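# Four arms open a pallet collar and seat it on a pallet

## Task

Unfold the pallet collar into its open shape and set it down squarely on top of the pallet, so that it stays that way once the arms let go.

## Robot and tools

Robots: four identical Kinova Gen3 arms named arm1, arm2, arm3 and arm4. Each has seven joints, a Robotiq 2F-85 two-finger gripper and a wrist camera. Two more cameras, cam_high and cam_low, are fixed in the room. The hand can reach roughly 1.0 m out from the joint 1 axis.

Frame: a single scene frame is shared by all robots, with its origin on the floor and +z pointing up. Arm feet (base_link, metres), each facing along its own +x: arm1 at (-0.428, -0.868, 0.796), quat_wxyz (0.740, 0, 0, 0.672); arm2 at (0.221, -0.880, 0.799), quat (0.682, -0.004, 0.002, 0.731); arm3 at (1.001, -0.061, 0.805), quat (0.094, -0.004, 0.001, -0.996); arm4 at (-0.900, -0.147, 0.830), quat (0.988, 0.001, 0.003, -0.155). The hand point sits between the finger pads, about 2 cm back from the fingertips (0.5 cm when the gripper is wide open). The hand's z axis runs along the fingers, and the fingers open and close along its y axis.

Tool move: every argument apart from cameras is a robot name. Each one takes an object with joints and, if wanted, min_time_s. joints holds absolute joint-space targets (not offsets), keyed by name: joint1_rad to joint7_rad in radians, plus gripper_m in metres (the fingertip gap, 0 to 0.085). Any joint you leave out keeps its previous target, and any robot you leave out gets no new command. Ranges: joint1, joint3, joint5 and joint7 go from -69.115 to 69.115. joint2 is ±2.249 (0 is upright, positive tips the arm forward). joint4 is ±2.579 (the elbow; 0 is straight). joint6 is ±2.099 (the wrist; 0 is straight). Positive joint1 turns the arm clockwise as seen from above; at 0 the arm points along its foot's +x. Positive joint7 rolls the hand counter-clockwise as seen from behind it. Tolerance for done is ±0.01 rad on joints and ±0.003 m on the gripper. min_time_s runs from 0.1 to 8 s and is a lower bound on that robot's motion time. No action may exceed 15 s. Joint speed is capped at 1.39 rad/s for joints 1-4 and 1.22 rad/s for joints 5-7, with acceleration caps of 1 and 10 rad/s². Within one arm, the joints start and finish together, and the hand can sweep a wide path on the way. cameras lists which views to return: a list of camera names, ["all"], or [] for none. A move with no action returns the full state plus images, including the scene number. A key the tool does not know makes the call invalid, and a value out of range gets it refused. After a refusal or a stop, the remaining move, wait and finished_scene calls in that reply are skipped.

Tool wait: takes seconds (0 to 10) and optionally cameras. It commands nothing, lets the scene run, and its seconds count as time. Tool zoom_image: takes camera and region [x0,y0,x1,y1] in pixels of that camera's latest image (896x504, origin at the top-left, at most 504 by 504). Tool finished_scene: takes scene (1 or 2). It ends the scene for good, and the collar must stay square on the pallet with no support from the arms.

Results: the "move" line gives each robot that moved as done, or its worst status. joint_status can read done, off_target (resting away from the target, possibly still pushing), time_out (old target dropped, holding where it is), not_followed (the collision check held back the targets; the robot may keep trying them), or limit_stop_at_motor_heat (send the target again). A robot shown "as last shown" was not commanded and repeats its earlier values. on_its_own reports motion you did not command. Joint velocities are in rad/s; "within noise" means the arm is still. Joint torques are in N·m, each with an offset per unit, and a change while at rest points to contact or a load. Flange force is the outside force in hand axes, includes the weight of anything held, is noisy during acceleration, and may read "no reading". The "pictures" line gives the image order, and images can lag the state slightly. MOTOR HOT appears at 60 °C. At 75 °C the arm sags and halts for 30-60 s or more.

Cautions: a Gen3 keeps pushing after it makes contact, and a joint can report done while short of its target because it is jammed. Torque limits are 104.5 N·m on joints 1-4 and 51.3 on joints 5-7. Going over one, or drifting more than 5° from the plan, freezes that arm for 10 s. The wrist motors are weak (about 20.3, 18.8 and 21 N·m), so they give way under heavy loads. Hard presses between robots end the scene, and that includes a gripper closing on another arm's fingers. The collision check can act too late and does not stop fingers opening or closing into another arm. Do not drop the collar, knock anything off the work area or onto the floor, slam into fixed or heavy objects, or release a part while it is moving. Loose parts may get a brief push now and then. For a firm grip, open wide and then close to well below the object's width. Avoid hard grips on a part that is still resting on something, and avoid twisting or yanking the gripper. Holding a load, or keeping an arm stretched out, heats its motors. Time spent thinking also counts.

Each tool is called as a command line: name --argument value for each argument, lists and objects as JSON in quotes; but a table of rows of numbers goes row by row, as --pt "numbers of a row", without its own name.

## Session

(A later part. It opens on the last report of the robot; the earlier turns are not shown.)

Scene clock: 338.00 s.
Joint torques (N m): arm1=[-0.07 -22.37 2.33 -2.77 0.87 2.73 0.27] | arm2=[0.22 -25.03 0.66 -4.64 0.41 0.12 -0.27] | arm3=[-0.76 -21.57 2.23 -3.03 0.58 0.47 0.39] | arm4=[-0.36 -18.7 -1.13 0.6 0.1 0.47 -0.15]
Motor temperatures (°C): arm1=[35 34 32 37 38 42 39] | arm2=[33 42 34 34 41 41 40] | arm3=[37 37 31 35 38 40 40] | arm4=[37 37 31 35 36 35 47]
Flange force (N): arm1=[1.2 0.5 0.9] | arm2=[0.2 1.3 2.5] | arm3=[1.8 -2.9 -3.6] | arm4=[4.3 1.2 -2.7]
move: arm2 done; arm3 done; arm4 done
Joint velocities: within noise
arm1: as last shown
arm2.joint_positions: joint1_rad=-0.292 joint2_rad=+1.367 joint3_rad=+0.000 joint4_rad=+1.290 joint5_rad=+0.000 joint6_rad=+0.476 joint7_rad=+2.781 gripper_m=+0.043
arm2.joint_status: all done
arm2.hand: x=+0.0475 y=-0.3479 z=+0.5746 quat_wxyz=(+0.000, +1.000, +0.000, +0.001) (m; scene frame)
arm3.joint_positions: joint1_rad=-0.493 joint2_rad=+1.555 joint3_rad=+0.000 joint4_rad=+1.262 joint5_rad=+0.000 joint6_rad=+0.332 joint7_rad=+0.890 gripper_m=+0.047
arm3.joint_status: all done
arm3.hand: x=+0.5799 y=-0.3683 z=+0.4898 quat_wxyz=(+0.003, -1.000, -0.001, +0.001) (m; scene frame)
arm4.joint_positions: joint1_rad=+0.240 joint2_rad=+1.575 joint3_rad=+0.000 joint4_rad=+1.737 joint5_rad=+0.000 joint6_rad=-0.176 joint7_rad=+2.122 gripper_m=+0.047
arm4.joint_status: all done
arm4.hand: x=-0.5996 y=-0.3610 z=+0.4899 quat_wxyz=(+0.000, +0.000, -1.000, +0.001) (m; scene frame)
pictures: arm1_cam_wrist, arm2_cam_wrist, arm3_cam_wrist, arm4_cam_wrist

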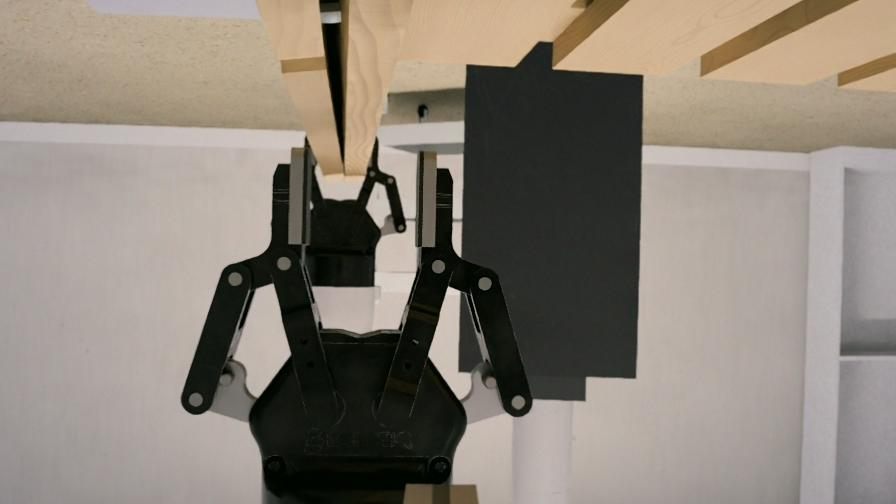

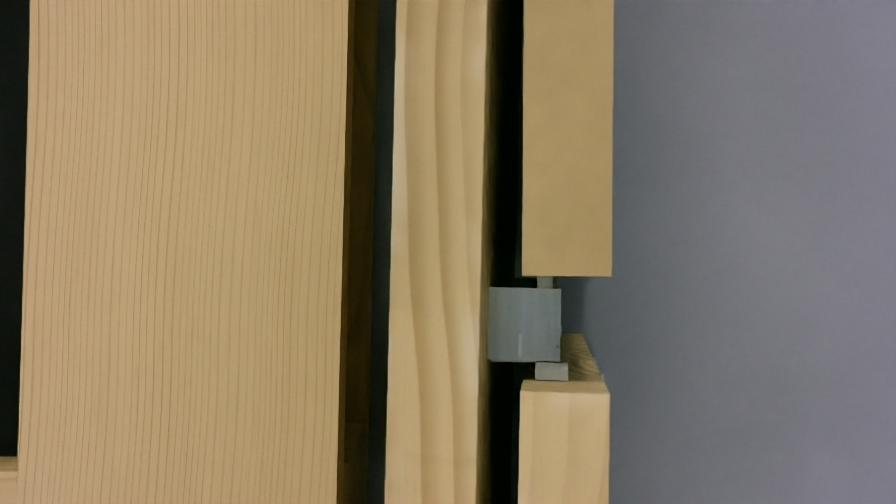

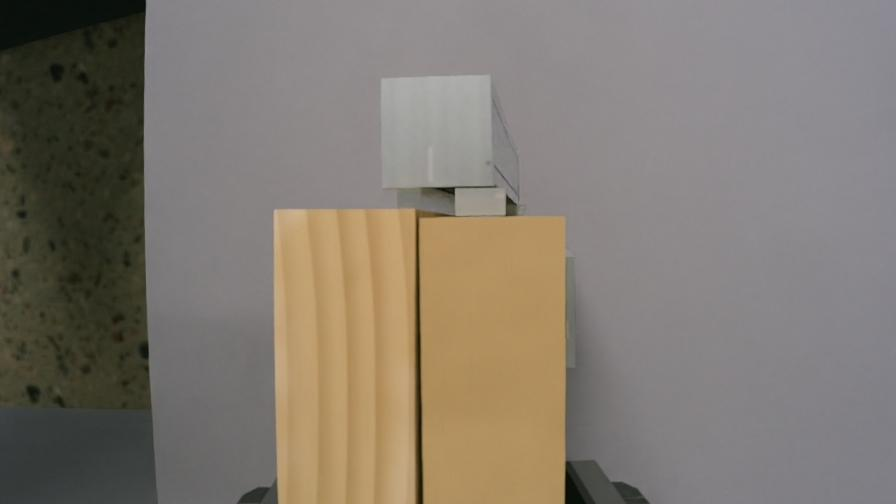

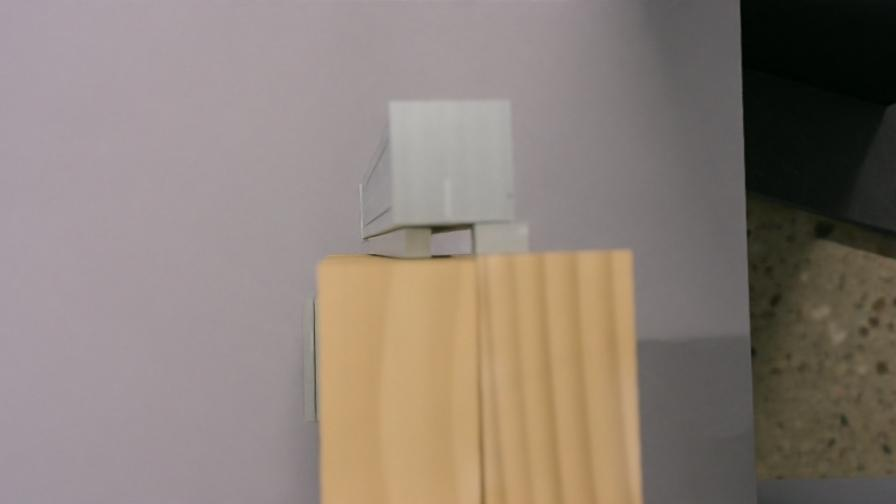

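move --arm2 '{"joints": {"joint1_rad": -0.2842, "joint2_rad": 1.4393, "joint4_rad": 1.1947, "joint6_rad": 0.4993, "joint7_rad": 2.7882}, "min_time_s": 1.2}' --cameras '["arm1_cam_wrist", "arm2_cam_wrist"]'

zoom_image --camera "arm1_cam_wrist" --region '[300, 20, 420, 120]'

Scene clock: 341.37 s.
Joint torques (N m): arm1=[-0.06 -22.36 2.32 -2.82 0.82 2.68 0.25] | arm2=[0.16 -25.54 0.66 -4.88 0.39 0.05 -0.26] | arm3=[-0.7 -21.67 2.13 -3 0.63 0.44 0.39] | arm4=[-0.38 -18.7 -1.15 0.56 0.1 0.47 -0.17]
Motor temperatures (°C): arm1=[35 34 32 37 38 42 39] | arm2=[33 43 34 34 41 41 40] | arm3=[37 37 31 35 38 40 40] | arm4=[37 37 31 35 36 35 47]
Flange force (N): arm1=[1.0 0.3 0.9] | arm2=[0.3 1.1 2.4] | arm3=[1.6 -2.6 -3.3] | arm4=[4.4 1.3 -2.8]
move: arm2 done
Joint velocities: within noise
arm1, arm3, arm4: as last shown
arm2.joint_positions: joint1_rad=-0.284 joint2_rad=+1.439 joint3_rad=+0.000 joint4_rad=+1.195 joint5_rad=+0.000 joint6_rad=+0.499 joint7_rad=+2.788 gripper_m=+0.043
arm2.joint_status: all done
arm2.hand: x=+0.0476 y=-0.3361 z=+0.5481 quat_wxyz=(+0.000, +1.000, +0.000, +0.001) (m; scene frame)
arm3.hand: x=+0.5799 y=-0.3682 z=+0.4898 quat_wxyz=(+0.003, -1.000, -0.001, +0.001) (m; scene frame)
pictures: arm1_cam_wrist, arm2_cam_wrist

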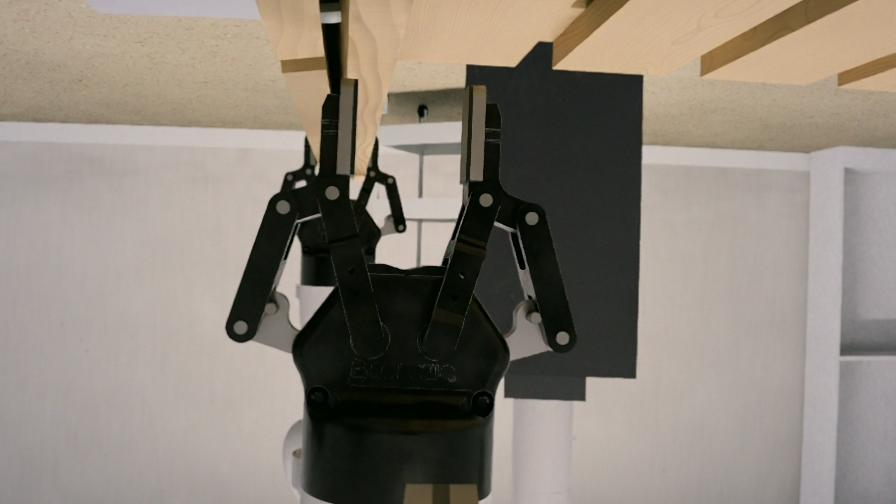

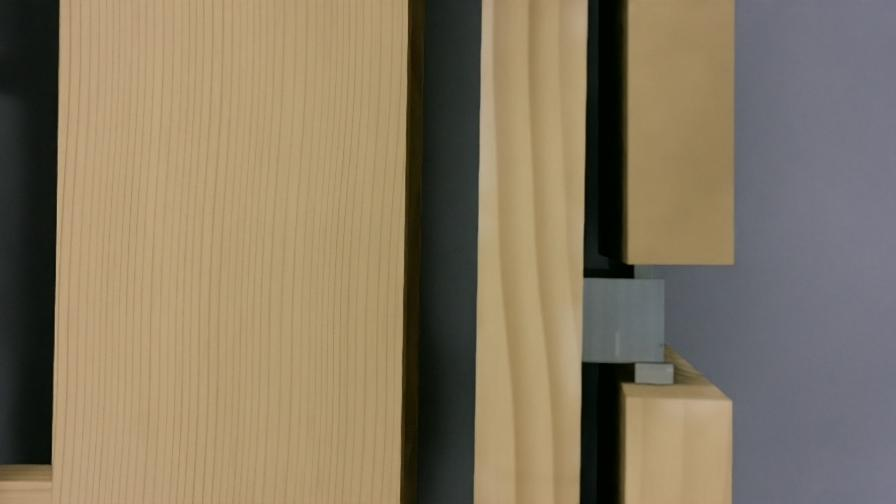

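Scaled by 4.200 from the camera's 896x504 image, which has a finer 1280x720 frame.

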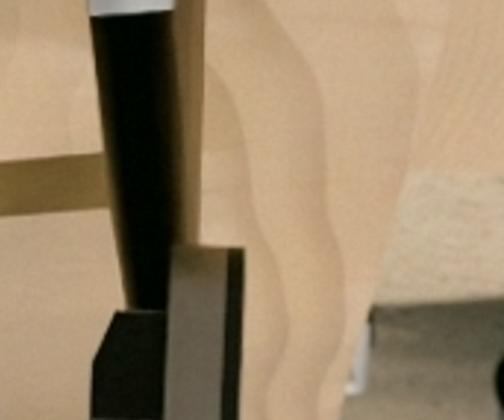

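move --arm2 '{"joints": {"joint1_rad": -0.2877, "joint2_rad": 1.4600, "joint4_rad": 1.1971, "joint6_rad": 0.4762, "joint7_rad": 2.7847}, "min_time_s": 1.0}' --cameras '["arm1_cam_wrist", "arm2_cam_wrist"]'

zoom_image --camera "arm1_cam_wrist" --region '[300, 0, 420, 100]'

Scene clock: 347.87 s.
Joint torques (N m): arm1=[-0.07 -22.4 2.38 -2.86 0.88 2.69 0.25] | arm2=[0.22 -25.36 0.72 -4.66 0.42 0.13 -0.24] | arm3=[-0.65 -21.56 2.16 -2.97 0.57 0.43 0.38] | arm4=[-0.36 -18.73 -1.12 0.56 0.1 0.45 -0.16]
Motor temperatures (°C): arm1=[35 34 32 37 38 42 39] | arm2=[33 43 34 34 41 41 40] | arm3=[37 37 31 35 38 40 40] | arm4=[37 37 31 35 36 35 47]
Flange force (N): arm1=[1.0 0.1 0.8] | arm2=[0.2 1.4 2.4] | arm3=[1.6 -2.5 -3.5] | arm4=[4.3 1.3 -2.7]
move: arm2 done
Joint velocities: within noise
arm1, arm3, arm4: as last shown
arm2.joint_positions: joint1_rad=-0.288 joint2_rad=+1.460 joint3_rad=+0.000 joint4_rad=+1.197 joint5_rad=+0.000 joint6_rad=+0.476 joint7_rad=+2.785 gripper_m=+0.043
arm2.joint_status: all done
arm2.hand: x=+0.0476 y=-0.3418 z=+0.5360 quat_wxyz=(+0.000, +1.000, +0.000, +0.001) (m; scene frame)
pictures: arm1_cam_wrist, arm2_cam_wrist

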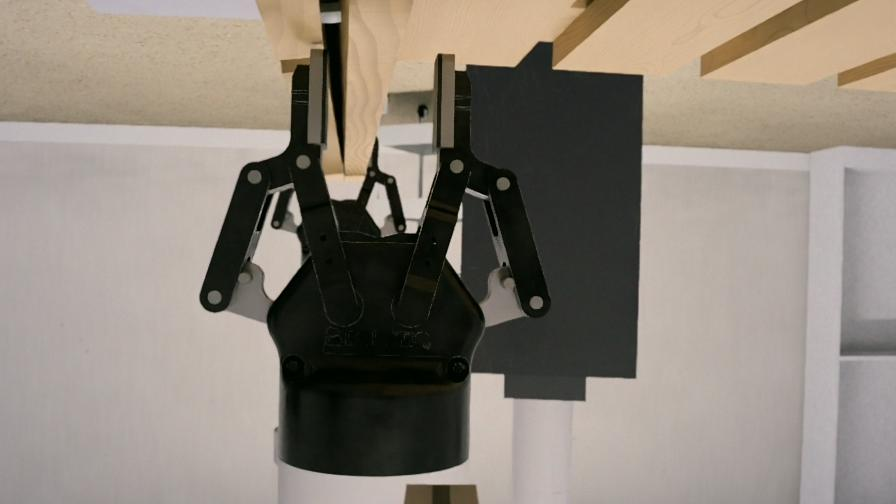

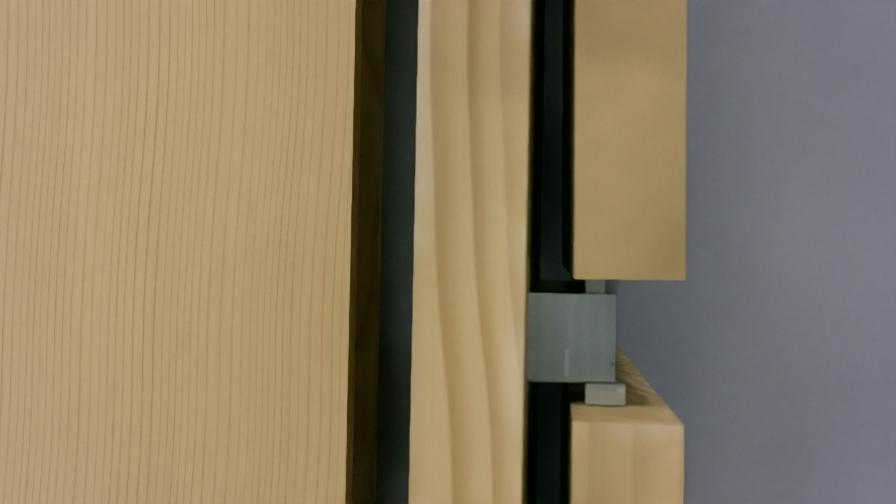

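Scaled by 4.200 from the camera's 896x504 image, which has a finer 1280x720 frame.

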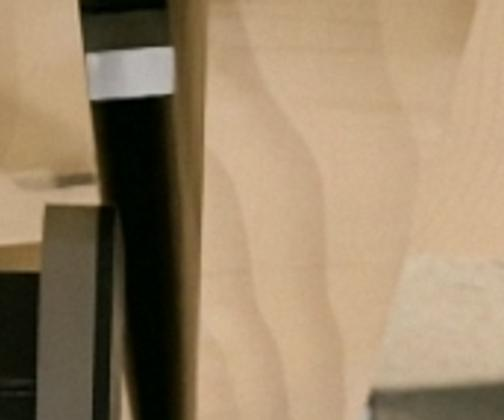

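wait --seconds 0.3 --cameras '["arm1_cam_wrist", "arm2_cam_wrist"]'

zoom_image --camera "arm1_cam_wrist" --region '[300, 0, 420, 100]'

Scene clock: 349.20 s.
Joint torques (N m): arm1=[-0.03 -22.45 2.29 -2.76 0.81 2.76 0.24] | arm2=[0.24 -25.39 0.69 -4.66 0.39 0.13 -0.26] | arm3=[-0.72 -21.63 2.17 -2.94 0.55 0.46 0.38] | arm4=[-0.38 -18.71 -1.11 0.6 0.09 0.46 -0.15]
Motor temperatures (°C): arm1=[35 34 32 37 38 42 39] | arm2=[33 43 34 34 41 41 40] | arm3=[37 37 31 35 38 40 40] | arm4=[37 37 31 35 36 35 47]
Flange force (N): arm1=[1.6 0.7 1.0] | arm2=[0.2 1.4 2.5] | arm3=[1.4 -2.6 -3.3] | arm4=[4.3 1.2 -2.7]
Joint velocities: within noise
arm1.joint_positions: joint1_rad=-0.196 joint2_rad=+1.872 joint3_rad=+0.000 joint4_rad=+0.924 joint5_rad=+1.571 joint6_rad=+1.571 joint7_rad=-1.226 gripper_m=+0.000
arm1.joint_status: not commanded
arm1.hand: x=-0.1447 y=-0.3284 z=+0.6598 quat_wxyz=(-0.706, +0.035, -0.706, -0.035) (m; scene frame)
arm2.joint_positions: joint1_rad=-0.288 joint2_rad=+1.460 joint3_rad=+0.000 joint4_rad=+1.197 joint5_rad=+0.000 joint6_rad=+0.476 joint7_rad=+2.785 gripper_m=+0.043
arm2.joint_status: all done
arm2.hand: x=+0.0476 y=-0.3418 z=+0.5360 quat_wxyz=(+0.000, +1.000, +0.000, +0.001) (m; scene frame)
arm3.joint_positions: joint1_rad=-0.493 joint2_rad=+1.555 joint3_rad=+0.000 joint4_rad=+1.262 joint5_rad=+0.000 joint6_rad=+0.332 joint7_rad=+0.890 gripper_m=+0.047
arm3.joint_status: not commanded
arm3.hand: x=+0.5799 y=-0.3682 z=+0.4898 quat_wxyz=(+0.003, -1.000, -0.001, +0.001) (m; scene frame)
arm4.joint_positions: joint1_rad=+0.240 joint2_rad=+1.575 joint3_rad=+0.000 joint4_rad=+1.737 joint5_rad=+0.000 joint6_rad=-0.176 joint7_rad=+2.122 gripper_m=+0.047
arm4.joint_status: not commanded
arm4.hand: x=-0.5996 y=-0.3610 z=+0.4899 quat_wxyz=(+0.000, +0.000, -1.000, +0.001) (m; scene frame)
wait: 0.30 s; at rest from the start
pictures: arm1_cam_wrist, arm2_cam_wrist

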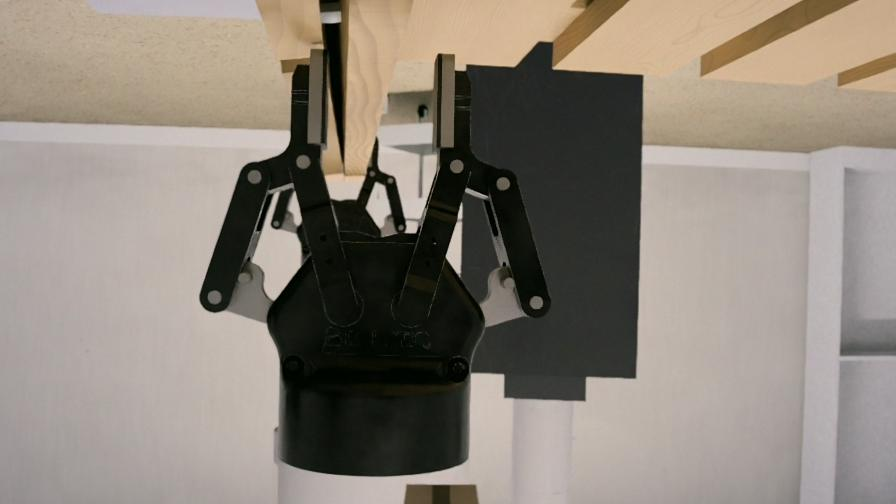

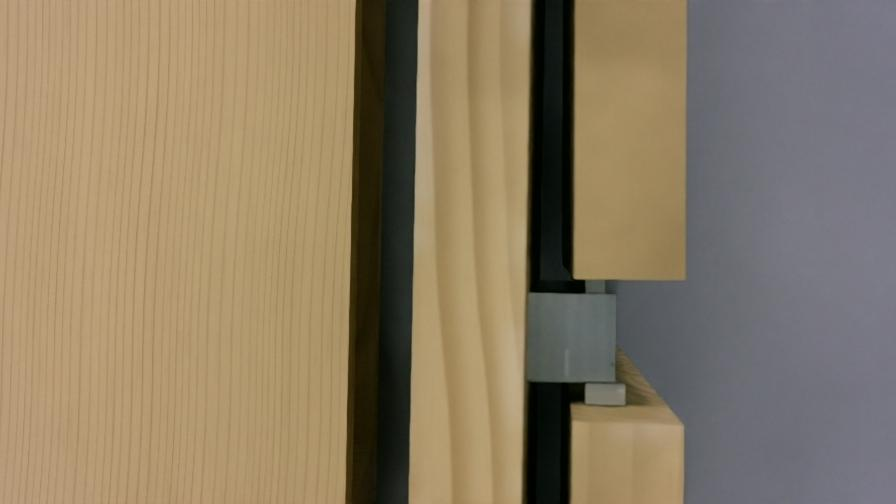

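Scaled by 4.200 from the camera's 896x504 image, which has a finer 1280x720 frame.

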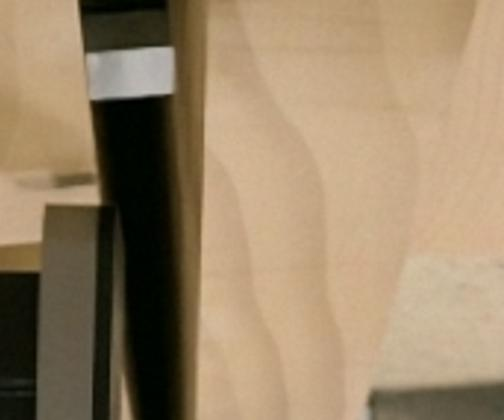

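move --arm2 '{"joints": {"joint1_rad": -0.2839, "joint2_rad": 1.4671, "joint4_rad": 1.1694, "joint6_rad": 0.4968, "joint7_rad": 2.7885}, "min_time_s": 1.0}'

wait --seconds 0.4 --cameras '["arm1_cam_wrist"]'

zoom_image --camera "arm1_cam_wrist" --region '[300, 0, 420, 100]'

Scene clock: 352.87 s.
Joint torques (N m): arm1=[-0.07 -22.35 2.3 -2.87 0.88 2.75 0.33] | arm2=[0.79 -26.19 1.41 -5.54 0.62 -0.28 -0.23] | arm3=[-0.85 -21.65 2.09 -3.05 0.51 0.39 0.4] | arm4=[0.09 -18.8 -0.39 0.19 0.03 0.27 -0.15]
Motor temperatures (°C): arm1=[35 34 32 37 38 42 39] | arm2=[33 43 34 34 41 41 40] | arm3=[37 37 31 35 38 40 40] | arm4=[37 37 31 35 36 35 47]
Flange force (N): arm1=[0.7 -0.2 0.9] | arm2=[-0.4 2.8 2.4] | arm3=[1.5 -2.9 -3.5] | arm4=[4.1 2.6 -3.5]
move: arm2 done
Joint velocities: within noise
arm1, arm3, arm4: as last shown
arm2.joint_positions: joint1_rad=-0.284 joint2_rad=+1.467 joint3_rad=+0.000 joint4_rad=+1.169 joint5_rad=+0.000 joint6_rad=+0.497 joint7_rad=+2.788 gripper_m=+0.043
arm2.joint_status: all done
arm2.hand: x=+0.0476 y=-0.3355 z=+0.5361 quat_wxyz=(+0.000, +1.000, +0.000, +0.001) (m; scene frame)
arm4.hand: x=-0.5995 y=-0.3609 z=+0.4899 quat_wxyz=(+0.000, +0.000, -1.000, +0.001) (m; scene frame)
pictures: none

Scene clock: 353.27 s.
Joint torques (N m): arm1=[-0.05 -22.41 2.34 -2.77 0.86 2.7 0.28] | arm2=[0.81 -26.23 1.39 -5.58 0.59 -0.27 -0.24] | arm3=[-0.81 -21.6 2.04 -3.05 0.52 0.41 0.37] | arm4=[0.03 -18.84 -0.43 0.17 0.04 0.3 -0.15]
Motor temperatures (°C): arm1=[35 34 32 37 38 42 39] | arm2=[33 43 34 34 41 41 40] | arm3=[37 37 31 35 38 40 40] | arm4=[37 37 31 35 36 35 47]
Flange force (N): arm1=[1.3 0.5 0.9] | arm2=[-0.4 3.0 2.4] | arm3=[1.6 -2.9 -3.6] | arm4=[4.3 2.6 -3.4]
Joint velocities: within noise
arm1.joint_positions: joint1_rad=-0.196 joint2_rad=+1.872 joint3_rad=+0.000 joint4_rad=+0.924 joint5_rad=+1.571 joint6_rad=+1.571 joint7_rad=-1.226 gripper_m=+0.000
arm1.joint_status: not commanded
arm1.hand: x=-0.1447 y=-0.3284 z=+0.6598 quat_wxyz=(-0.706, +0.035, -0.706, -0.035) (m; scene frame)
arm2.joint_positions: joint1_rad=-0.284 joint2_rad=+1.467 joint3_rad=+0.000 joint4_rad=+1.169 joint5_rad=+0.000 joint6_rad=+0.497 joint7_rad=+2.788 gripper_m=+0.043
arm2.joint_status: all done
arm2.hand: x=+0.0476 y=-0.3355 z=+0.5361 quat_wxyz=(+0.000, +1.000, +0.000, +0.001) (m; scene frame)
arm3.joint_positions: joint1_rad=-0.493 joint2_rad=+1.555 joint3_rad=+0.000 joint4_rad=+1.262 joint5_rad=+0.000 joint6_rad=+0.332 joint7_rad=+0.890 gripper_m=+0.047
arm3.joint_status: not commanded
arm3.hand: x=+0.5799 y=-0.3682 z=+0.4898 quat_wxyz=(+0.003, -1.000, -0.001, +0.001) (m; scene frame)
arm4.joint_positions: joint1_rad=+0.240 joint2_rad=+1.575 joint3_rad=+0.000 joint4_rad=+1.737 joint5_rad=+0.000 joint6_rad=-0.176 joint7_rad=+2.122 gripper_m=+0.047
arm4.joint_status: not commanded
arm4.hand: x=-0.5996 y=-0.3610 z=+0.4899 quat_wxyz=(+0.000, +0.000, -1.000, +0.001) (m; scene frame)
wait: 0.40 s; at rest by 0.27 s
pictures: arm1_cam_wrist

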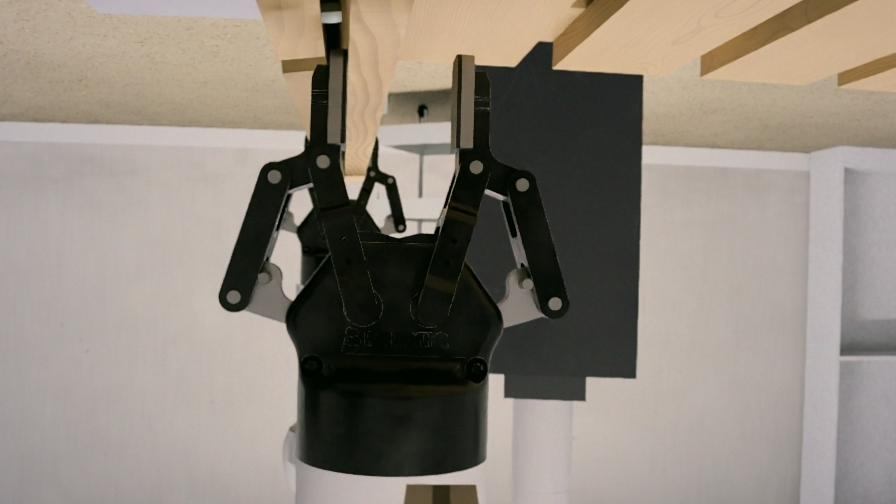

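Scaled by 4.200 from the camera's 896x504 image, which has a finer 1280x720 frame.

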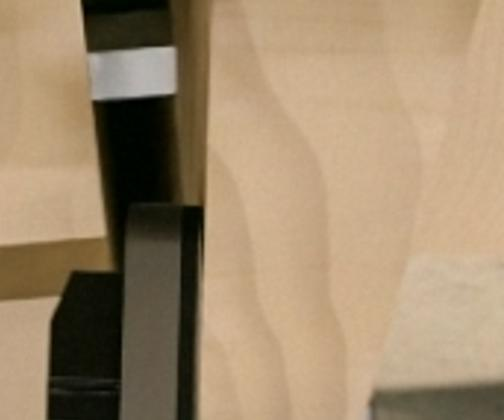

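move --arm2 '{"joints": {"joint1_rad": -0.2846, "joint2_rad": 1.4889, "joint4_rad": 1.1545, "joint6_rad": 0.4898, "joint7_rad": 2.7878}, "min_time_s": 1.2}'

wait --seconds 0.4 --cameras '["arm1_cam_wrist"]'

zoom_image --camera "arm1_cam_wrist" --region '[300, 0, 420, 100]'

Scene clock: 356.83 s.
Joint torques (N m): arm1=[-0.08 -22.4 2.33 -2.78 0.84 2.71 0.28] | arm2=[0.18 -25.32 0.64 -4.72 0.38 0.05 -0.24] | arm3=[-0.78 -21.67 2.13 -2.94 0.49 0.47 0.39] | arm4=[-0.36 -18.61 -1.07 0.68 0.11 0.52 -0.17]
Motor temperatures (°C): arm1=[35 34 32 37 38 42 39] | arm2=[33 43 34 34 41 41 40] | arm3=[37 37 31 35 38 40 40] | arm4=[37 37 31 35 36 35 47]
Flange force (N): arm1=[1.3 0.4 1.0] | arm2=[0.2 1.1 2.0] | arm3=[1.4 -2.7 -3.2] | arm4=[4.2 1.2 -2.7]
move: arm2 done
Joint velocities: within noise
arm1, arm3, arm4: as last shown
arm2.joint_positions: joint1_rad=-0.285 joint2_rad=+1.489 joint3_rad=+0.000 joint4_rad=+1.155 joint5_rad=+0.000 joint6_rad=+0.490 joint7_rad=+2.788 gripper_m=+0.043
arm2.joint_status: all done
arm2.hand: x=+0.0476 y=-0.3366 z=+0.5259 quat_wxyz=(+0.000, +1.000, +0.000, +0.001) (m; scene frame)
arm4.hand: x=-0.5995 y=-0.3610 z=+0.4899 quat_wxyz=(+0.000, +0.000, -1.000, +0.001) (m; scene frame)
pictures: none

Scene clock: 357.23 s.
Joint torques (N m): arm1=[0.02 -22.38 2.25 -2.87 0.89 2.72 0.28] | arm2=[0.22 -25.28 0.7 -4.75 0.39 0.09 -0.26] | arm3=[-0.77 -21.58 2.06 -2.91 0.59 0.4 0.39] | arm4=[-0.35 -18.63 -1.09 0.71 0.1 0.52 -0.15]
Motor temperatures (°C): arm1=[35 34 32 37 38 42 39] | arm2=[33 43 34 34 41 41 40] | arm3=[37 37 31 35 38 40 40] | arm4=[37 37 31 35 36 35 47]
Flange force (N): arm1=[0.9 0.0 0.8] | arm2=[0.2 1.4 1.8] | arm3=[1.2 -2.5 -3.4] | arm4=[4.1 1.2 -2.6]
Joint velocities: within noise
arm1.joint_positions: joint1_rad=-0.196 joint2_rad=+1.872 joint3_rad=+0.000 joint4_rad=+0.924 joint5_rad=+1.571 joint6_rad=+1.571 joint7_rad=-1.226 gripper_m=+0.000
arm1.joint_status: not commanded
arm1.hand: x=-0.1447 y=-0.3284 z=+0.6598 quat_wxyz=(-0.706, +0.035, -0.706, -0.035) (m; scene frame)
arm2.joint_positions: joint1_rad=-0.285 joint2_rad=+1.489 joint3_rad=+0.000 joint4_rad=+1.155 joint5_rad=+0.000 joint6_rad=+0.490 joint7_rad=+2.788 gripper_m=+0.043
arm2.joint_status: all done
arm2.hand: x=+0.0476 y=-0.3366 z=+0.5259 quat_wxyz=(+0.000, +1.000, +0.000, +0.001) (m; scene frame)
arm3.joint_positions: joint1_rad=-0.493 joint2_rad=+1.555 joint3_rad=+0.000 joint4_rad=+1.262 joint5_rad=+0.000 joint6_rad=+0.332 joint7_rad=+0.890 gripper_m=+0.047
arm3.joint_status: not commanded
arm3.hand: x=+0.5799 y=-0.3682 z=+0.4898 quat_wxyz=(+0.003, -1.000, -0.001, +0.001) (m; scene frame)
arm4.joint_positions: joint1_rad=+0.240 joint2_rad=+1.575 joint3_rad=+0.000 joint4_rad=+1.737 joint5_rad=+0.000 joint6_rad=-0.176 joint7_rad=+2.122 gripper_m=+0.047
arm4.joint_status: not commanded
arm4.hand: x=-0.5995 y=-0.3610 z=+0.4899 quat_wxyz=(+0.000, +0.000, -1.000, +0.001) (m; scene frame)
wait: 0.40 s; at rest by 0.27 s
pictures: arm1_cam_wrist

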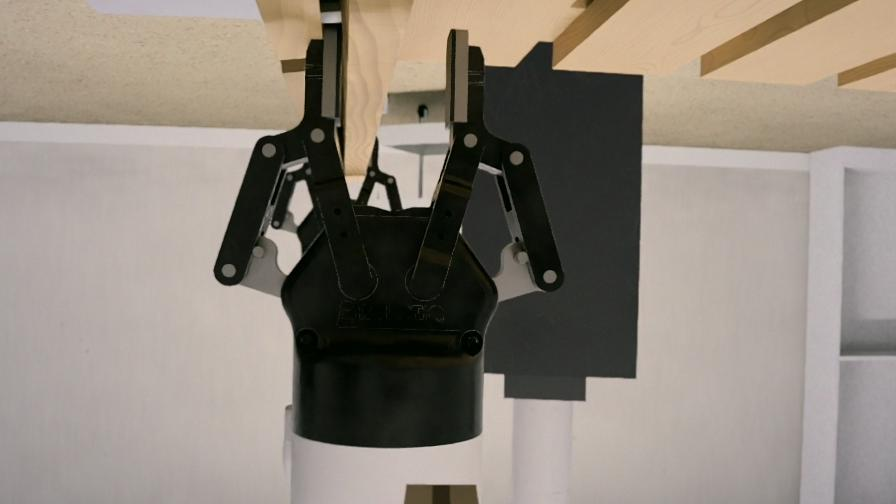

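Scaled by 4.200 from the camera's 896x504 image, which has a finer 1280x720 frame.

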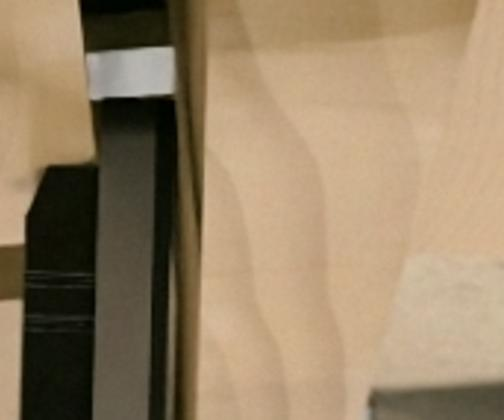

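move --arm2 '{"joints": {"joint1_rad": -0.2940, "joint2_rad": 1.4728, "joint4_rad": 1.2198, "joint6_rad": 0.4407, "joint7_rad": 2.7784}, "min_time_s": 2.0}'

wait --seconds 0.4 --cameras '["arm1_cam_wrist", "arm3_cam_wrist", "arm4_cam_wrist"]'

zoom_image --camera "arm1_cam_wrist" --region '[250, 0, 430, 150]'

Scene clock: 360.90 s.
Joint torques (N m): arm1=[-0.13 -22.46 2.31 -2.7 0.83 2.8 0.27] | arm2=[-4.61 -16.62 -4.81 -1.41 -0.96 0.53 -0.43] | arm3=[1.48 -20.43 4.76 -1.5 1 1.2 0.34] | arm4=[-1.51 -17.94 -3.11 1.73 0.3 1.05 -0.14]
Motor temperatures (°C): arm1=[35 34 32 37 38 42 39] | arm2=[33 43 34 34 41 41 40] | arm3=[37 37 31 35 38 40 40] | arm4=[37 37 31 35 36 35 47]
Flange force (N): arm1=[1.8 0.9 1.2] | arm2=[7.8 -4.3 -11.0] | arm3=[2.1 2.2 -2.8] | arm4=[4.5 -2.3 -1.8]
move: arm2 done
Joint velocities: within noise
arm1, arm3, arm4: as last shown
arm2.joint_positions: joint1_rad=-0.294 joint2_rad=+1.473 joint3_rad=+0.000 joint4_rad=+1.220 joint5_rad=+0.000 joint6_rad=+0.441 joint7_rad=+2.778 gripper_m=+0.043
arm2.joint_status: all done
arm2.hand: x=+0.0476 y=-0.3518 z=+0.5257 quat_wxyz=(+0.000, +1.000, +0.000, +0.001) (m; scene frame)
arm3.hand: x=+0.5799 y=-0.3683 z=+0.4898 quat_wxyz=(+0.003, -1.000, -0.001, +0.001) (m; scene frame)
pictures: none

Scene clock: 361.30 s.
Joint torques (N m): arm1=[-0.14 -22.37 2.28 -2.83 0.86 2.74 0.25] | arm2=[-4.67 -16.58 -4.82 -1.42 -0.99 0.52 -0.43] | arm3=[1.55 -20.52 4.78 -1.49 0.98 1.19 0.39] | arm4=[-1.51 -17.93 -3.11 1.75 0.31 1.03 -0.15]
Motor temperatures (°C): arm1=[35 34 32 37 38 42 39] | arm2=[33 42 34 34 41 41 40] | arm3=[37 37 31 35 38 40 40] | arm4=[37 37 31 35 36 35 47]
Flange force (N): arm1=[1.0 0.3 1.1] | arm2=[7.9 -4.3 -11.1] | arm3=[2.1 2.4 -2.6] | arm4=[4.4 -2.4 -1.8]
Joint velocities: within noise
arm1.joint_positions: joint1_rad=-0.196 joint2_rad=+1.872 joint3_rad=+0.000 joint4_rad=+0.924 joint5_rad=+1.571 joint6_rad=+1.571 joint7_rad=-1.226 gripper_m=+0.000
arm1.joint_status: not commanded
arm1.hand: x=-0.1447 y=-0.3284 z=+0.6598 quat_wxyz=(-0.706, +0.035, -0.706, -0.035) (m; scene frame)
arm2.joint_positions: joint1_rad=-0.294 joint2_rad=+1.473 joint3_rad=+0.000 joint4_rad=+1.220 joint5_rad=+0.000 joint6_rad=+0.441 joint7_rad=+2.778 gripper_m=+0.043
arm2.joint_status: all done
arm2.hand: x=+0.0476 y=-0.3518 z=+0.5257 quat_wxyz=(+0.000, +1.000, +0.000, +0.001) (m; scene frame)
arm3.joint_positions: joint1_rad=-0.493 joint2_rad=+1.555 joint3_rad=+0.000 joint4_rad=+1.262 joint5_rad=+0.000 joint6_rad=+0.332 joint7_rad=+0.890 gripper_m=+0.047
arm3.joint_status: not commanded
arm3.hand: x=+0.5799 y=-0.3683 z=+0.4898 quat_wxyz=(+0.003, -1.000, -0.001, +0.001) (m; scene frame)
arm4.joint_positions: joint1_rad=+0.240 joint2_rad=+1.575 joint3_rad=+0.000 joint4_rad=+1.737 joint5_rad=+0.000 joint6_rad=-0.176 joint7_rad=+2.122 gripper_m=+0.047
arm4.joint_status: not commanded
arm4.hand: x=-0.5995 y=-0.3610 z=+0.4899 quat_wxyz=(+0.000, +0.000, -1.000, +0.001) (m; scene frame)
wait: 0.40 s; at rest by 0.27 s
pictures: arm1_cam_wrist, arm3_cam_wrist, arm4_cam_wrist

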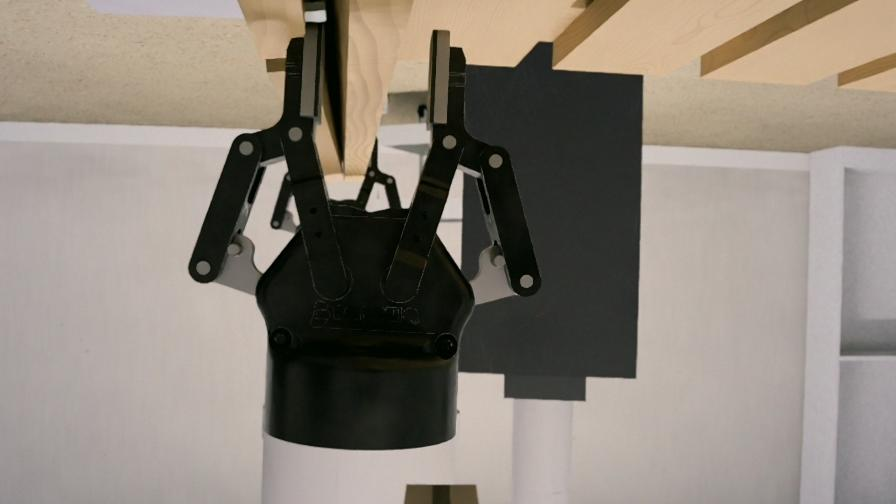

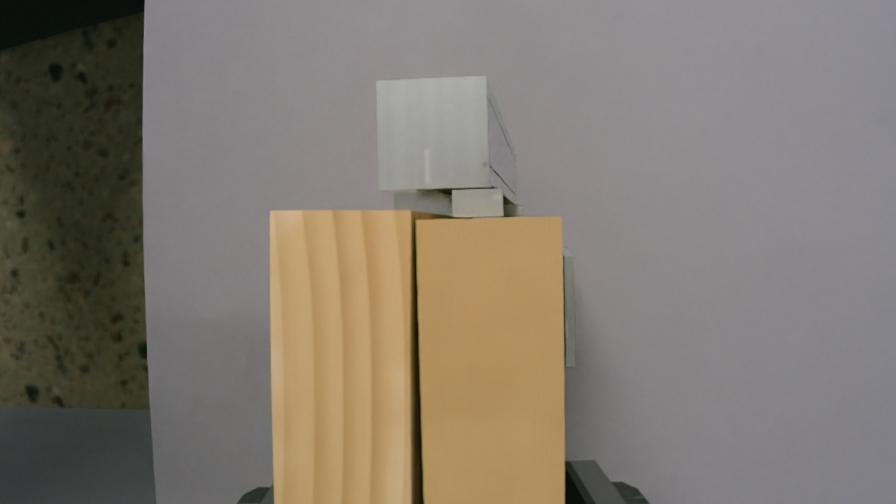

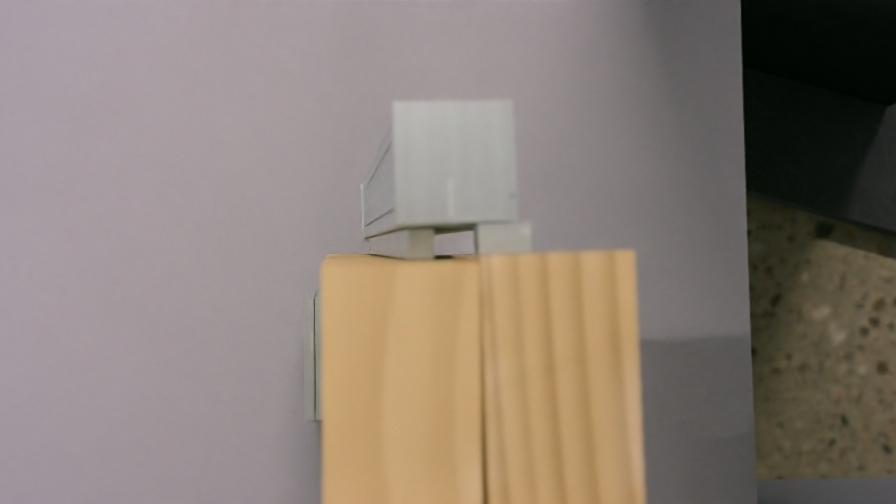

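Scaled by 2.800 from the camera's 896x504 image, which has a finer 1280x720 frame.

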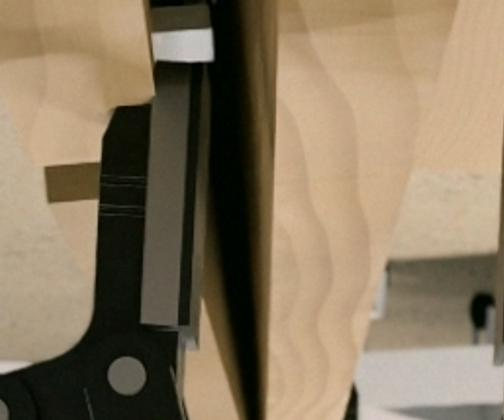

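move --arm2 '{"joints": {"joint1_rad": -0.3062, "joint2_rad": 1.4536, "joint4_rad": 1.2985, "joint6_rad": 0.3812, "joint7_rad": 2.7662}, "min_time_s": 2.0}'

wait --seconds 0.4 --cameras '["arm1_cam_wrist", "arm2_cam_wrist", "cam_low"]'

zoom_image --camera "arm1_cam_wrist" --region '[230, 0, 410, 150]'

Scene clock: 365.67 s.
Joint torques (N m): arm1=[-0.1 -22.43 2.34 -2.79 0.85 2.77 0.31] | arm2=[-4.44 -8.85 -4.88 3.23 -0.62 2.31 -0.26] | arm3=[4.29 -18.17 8.03 2.09 1.38 3.15 0.32] | arm4=[-3.14 -17.81 -5.67 2.03 0.66 1.17 -0.04]
Motor temperatures (°C): arm1=[35 34 32 37 38 42 39] | arm2=[33 42 34 34 41 41 40] | arm3=[37 37 31 35 38 40 40] | arm4=[37 37 31 35 36 35 47]
Flange force (N): arm1=[1.3 0.3 1.0] | arm2=[5.6 -9.5 -19.1] | arm3=[0.1 10.1 0.2] | arm4=[6.3 -6.1 -1.4]
move: arm2 done
Joint velocities: within noise
arm1, arm3, arm4: as last shown
arm2.joint_positions: joint1_rad=-0.306 joint2_rad=+1.454 joint3_rad=+0.000 joint4_rad=+1.299 joint5_rad=+0.000 joint6_rad=+0.381 joint7_rad=+2.766 gripper_m=+0.043
arm2.joint_status: all done
arm2.hand: x=+0.0477 y=-0.3706 z=+0.5263 quat_wxyz=(+0.000, +1.000, +0.000, +0.001) (m; scene frame)
pictures: none

Scene clock: 366.07 s.
Joint torques (N m): arm1=[-0.05 -22.43 2.25 -2.77 0.88 2.76 0.27] | arm2=[-4.43 -8.81 -4.86 3.24 -0.61 2.28 -0.29] | arm3=[4.36 -18.25 7.97 2.09 1.47 3.16 0.31] | arm4=[-3.16 -17.81 -5.68 2.04 0.68 1.17 -0.08]
Motor temperatures (°C): arm1=[35 34 32 37 38 42 39] | arm2=[33 42 34 34 41 41 40] | arm3=[37 37 31 35 38 40 40] | arm4=[37 37 31 35 36 35 47]
Flange force (N): arm1=[1.4 0.5 1.0] | arm2=[5.5 -9.6 -19.1] | arm3=[0.2 10.3 0.4] | arm4=[6.3 -6.1 -1.4]
Joint velocities: within noise
arm1.joint_positions: joint1_rad=-0.196 joint2_rad=+1.872 joint3_rad=+0.000 joint4_rad=+0.924 joint5_rad=+1.571 joint6_rad=+1.571 joint7_rad=-1.226 gripper_m=+0.000
arm1.joint_status: not commanded
arm1.hand: x=-0.1447 y=-0.3284 z=+0.6598 quat_wxyz=(-0.706, +0.035, -0.706, -0.035) (m; scene frame)
arm2.joint_positions: joint1_rad=-0.306 joint2_rad=+1.454 joint3_rad=+0.000 joint4_rad=+1.299 joint5_rad=+0.000 joint6_rad=+0.381 joint7_rad=+2.766 gripper_m=+0.043
arm2.joint_status: all done
arm2.hand: x=+0.0477 y=-0.3706 z=+0.5263 quat_wxyz=(+0.000, +1.000, +0.000, +0.001) (m; scene frame)
arm3.joint_positions: joint1_rad=-0.493 joint2_rad=+1.555 joint3_rad=+0.000 joint4_rad=+1.262 joint5_rad=+0.000 joint6_rad=+0.332 joint7_rad=+0.890 gripper_m=+0.047
arm3.joint_status: not commanded
arm3.hand: x=+0.5799 y=-0.3683 z=+0.4898 quat_wxyz=(+0.003, -1.000, -0.001, +0.001) (m; scene frame)
arm4.joint_positions: joint1_rad=+0.240 joint2_rad=+1.575 joint3_rad=+0.000 joint4_rad=+1.737 joint5_rad=+0.000 joint6_rad=-0.176 joint7_rad=+2.122 gripper_m=+0.047
arm4.joint_status: not commanded
arm4.hand: x=-0.5995 y=-0.3610 z=+0.4899 quat_wxyz=(+0.000, +0.000, -1.000, +0.001) (m; scene frame)
wait: 0.40 s; at rest by 0.27 s
pictures: arm1_cam_wrist, arm2_cam_wrist, cam_low

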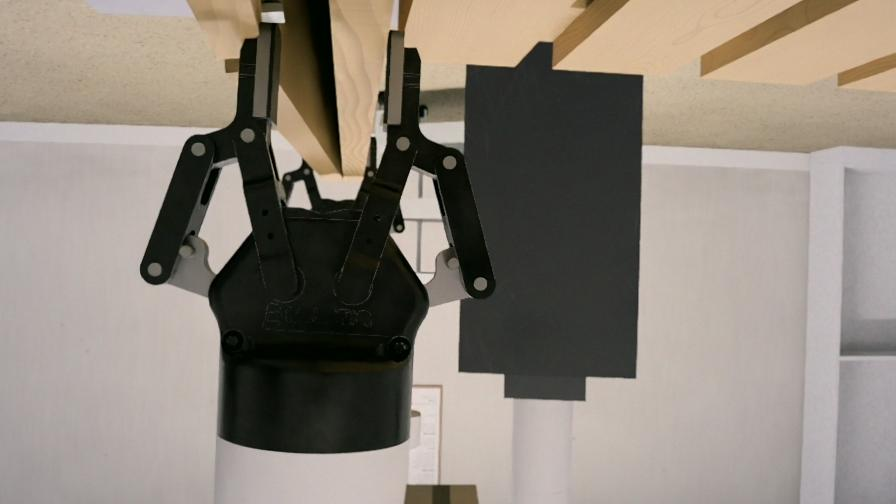

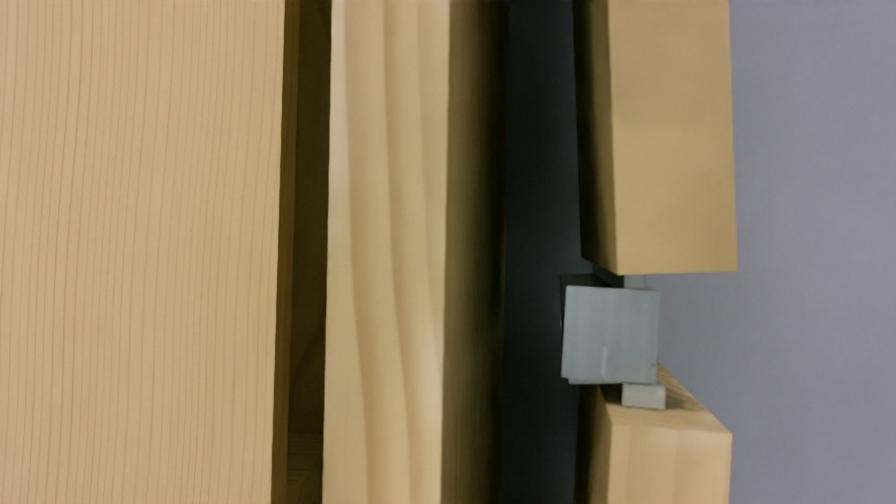

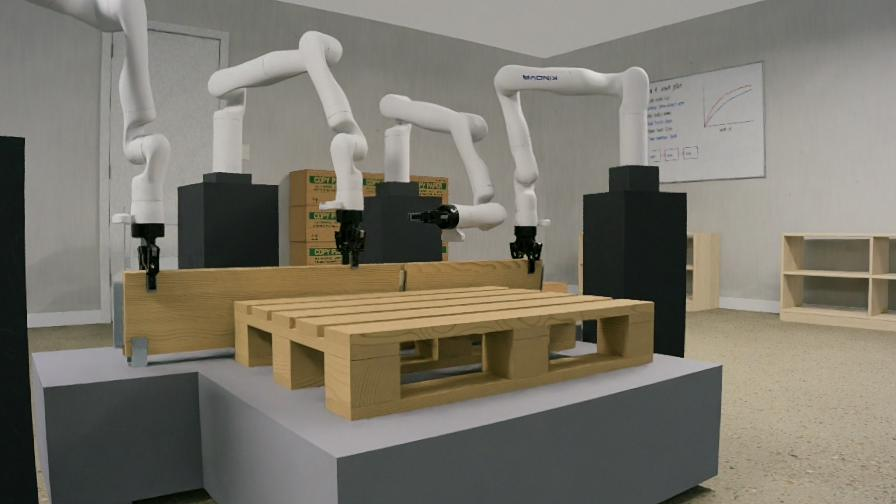

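Scaled by 2.800 from the camera's 896x504 image, which has a finer 1280x720 frame.

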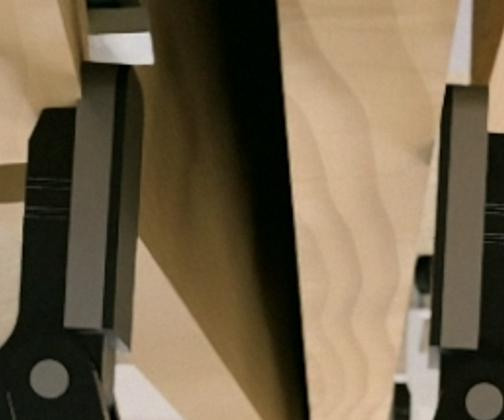

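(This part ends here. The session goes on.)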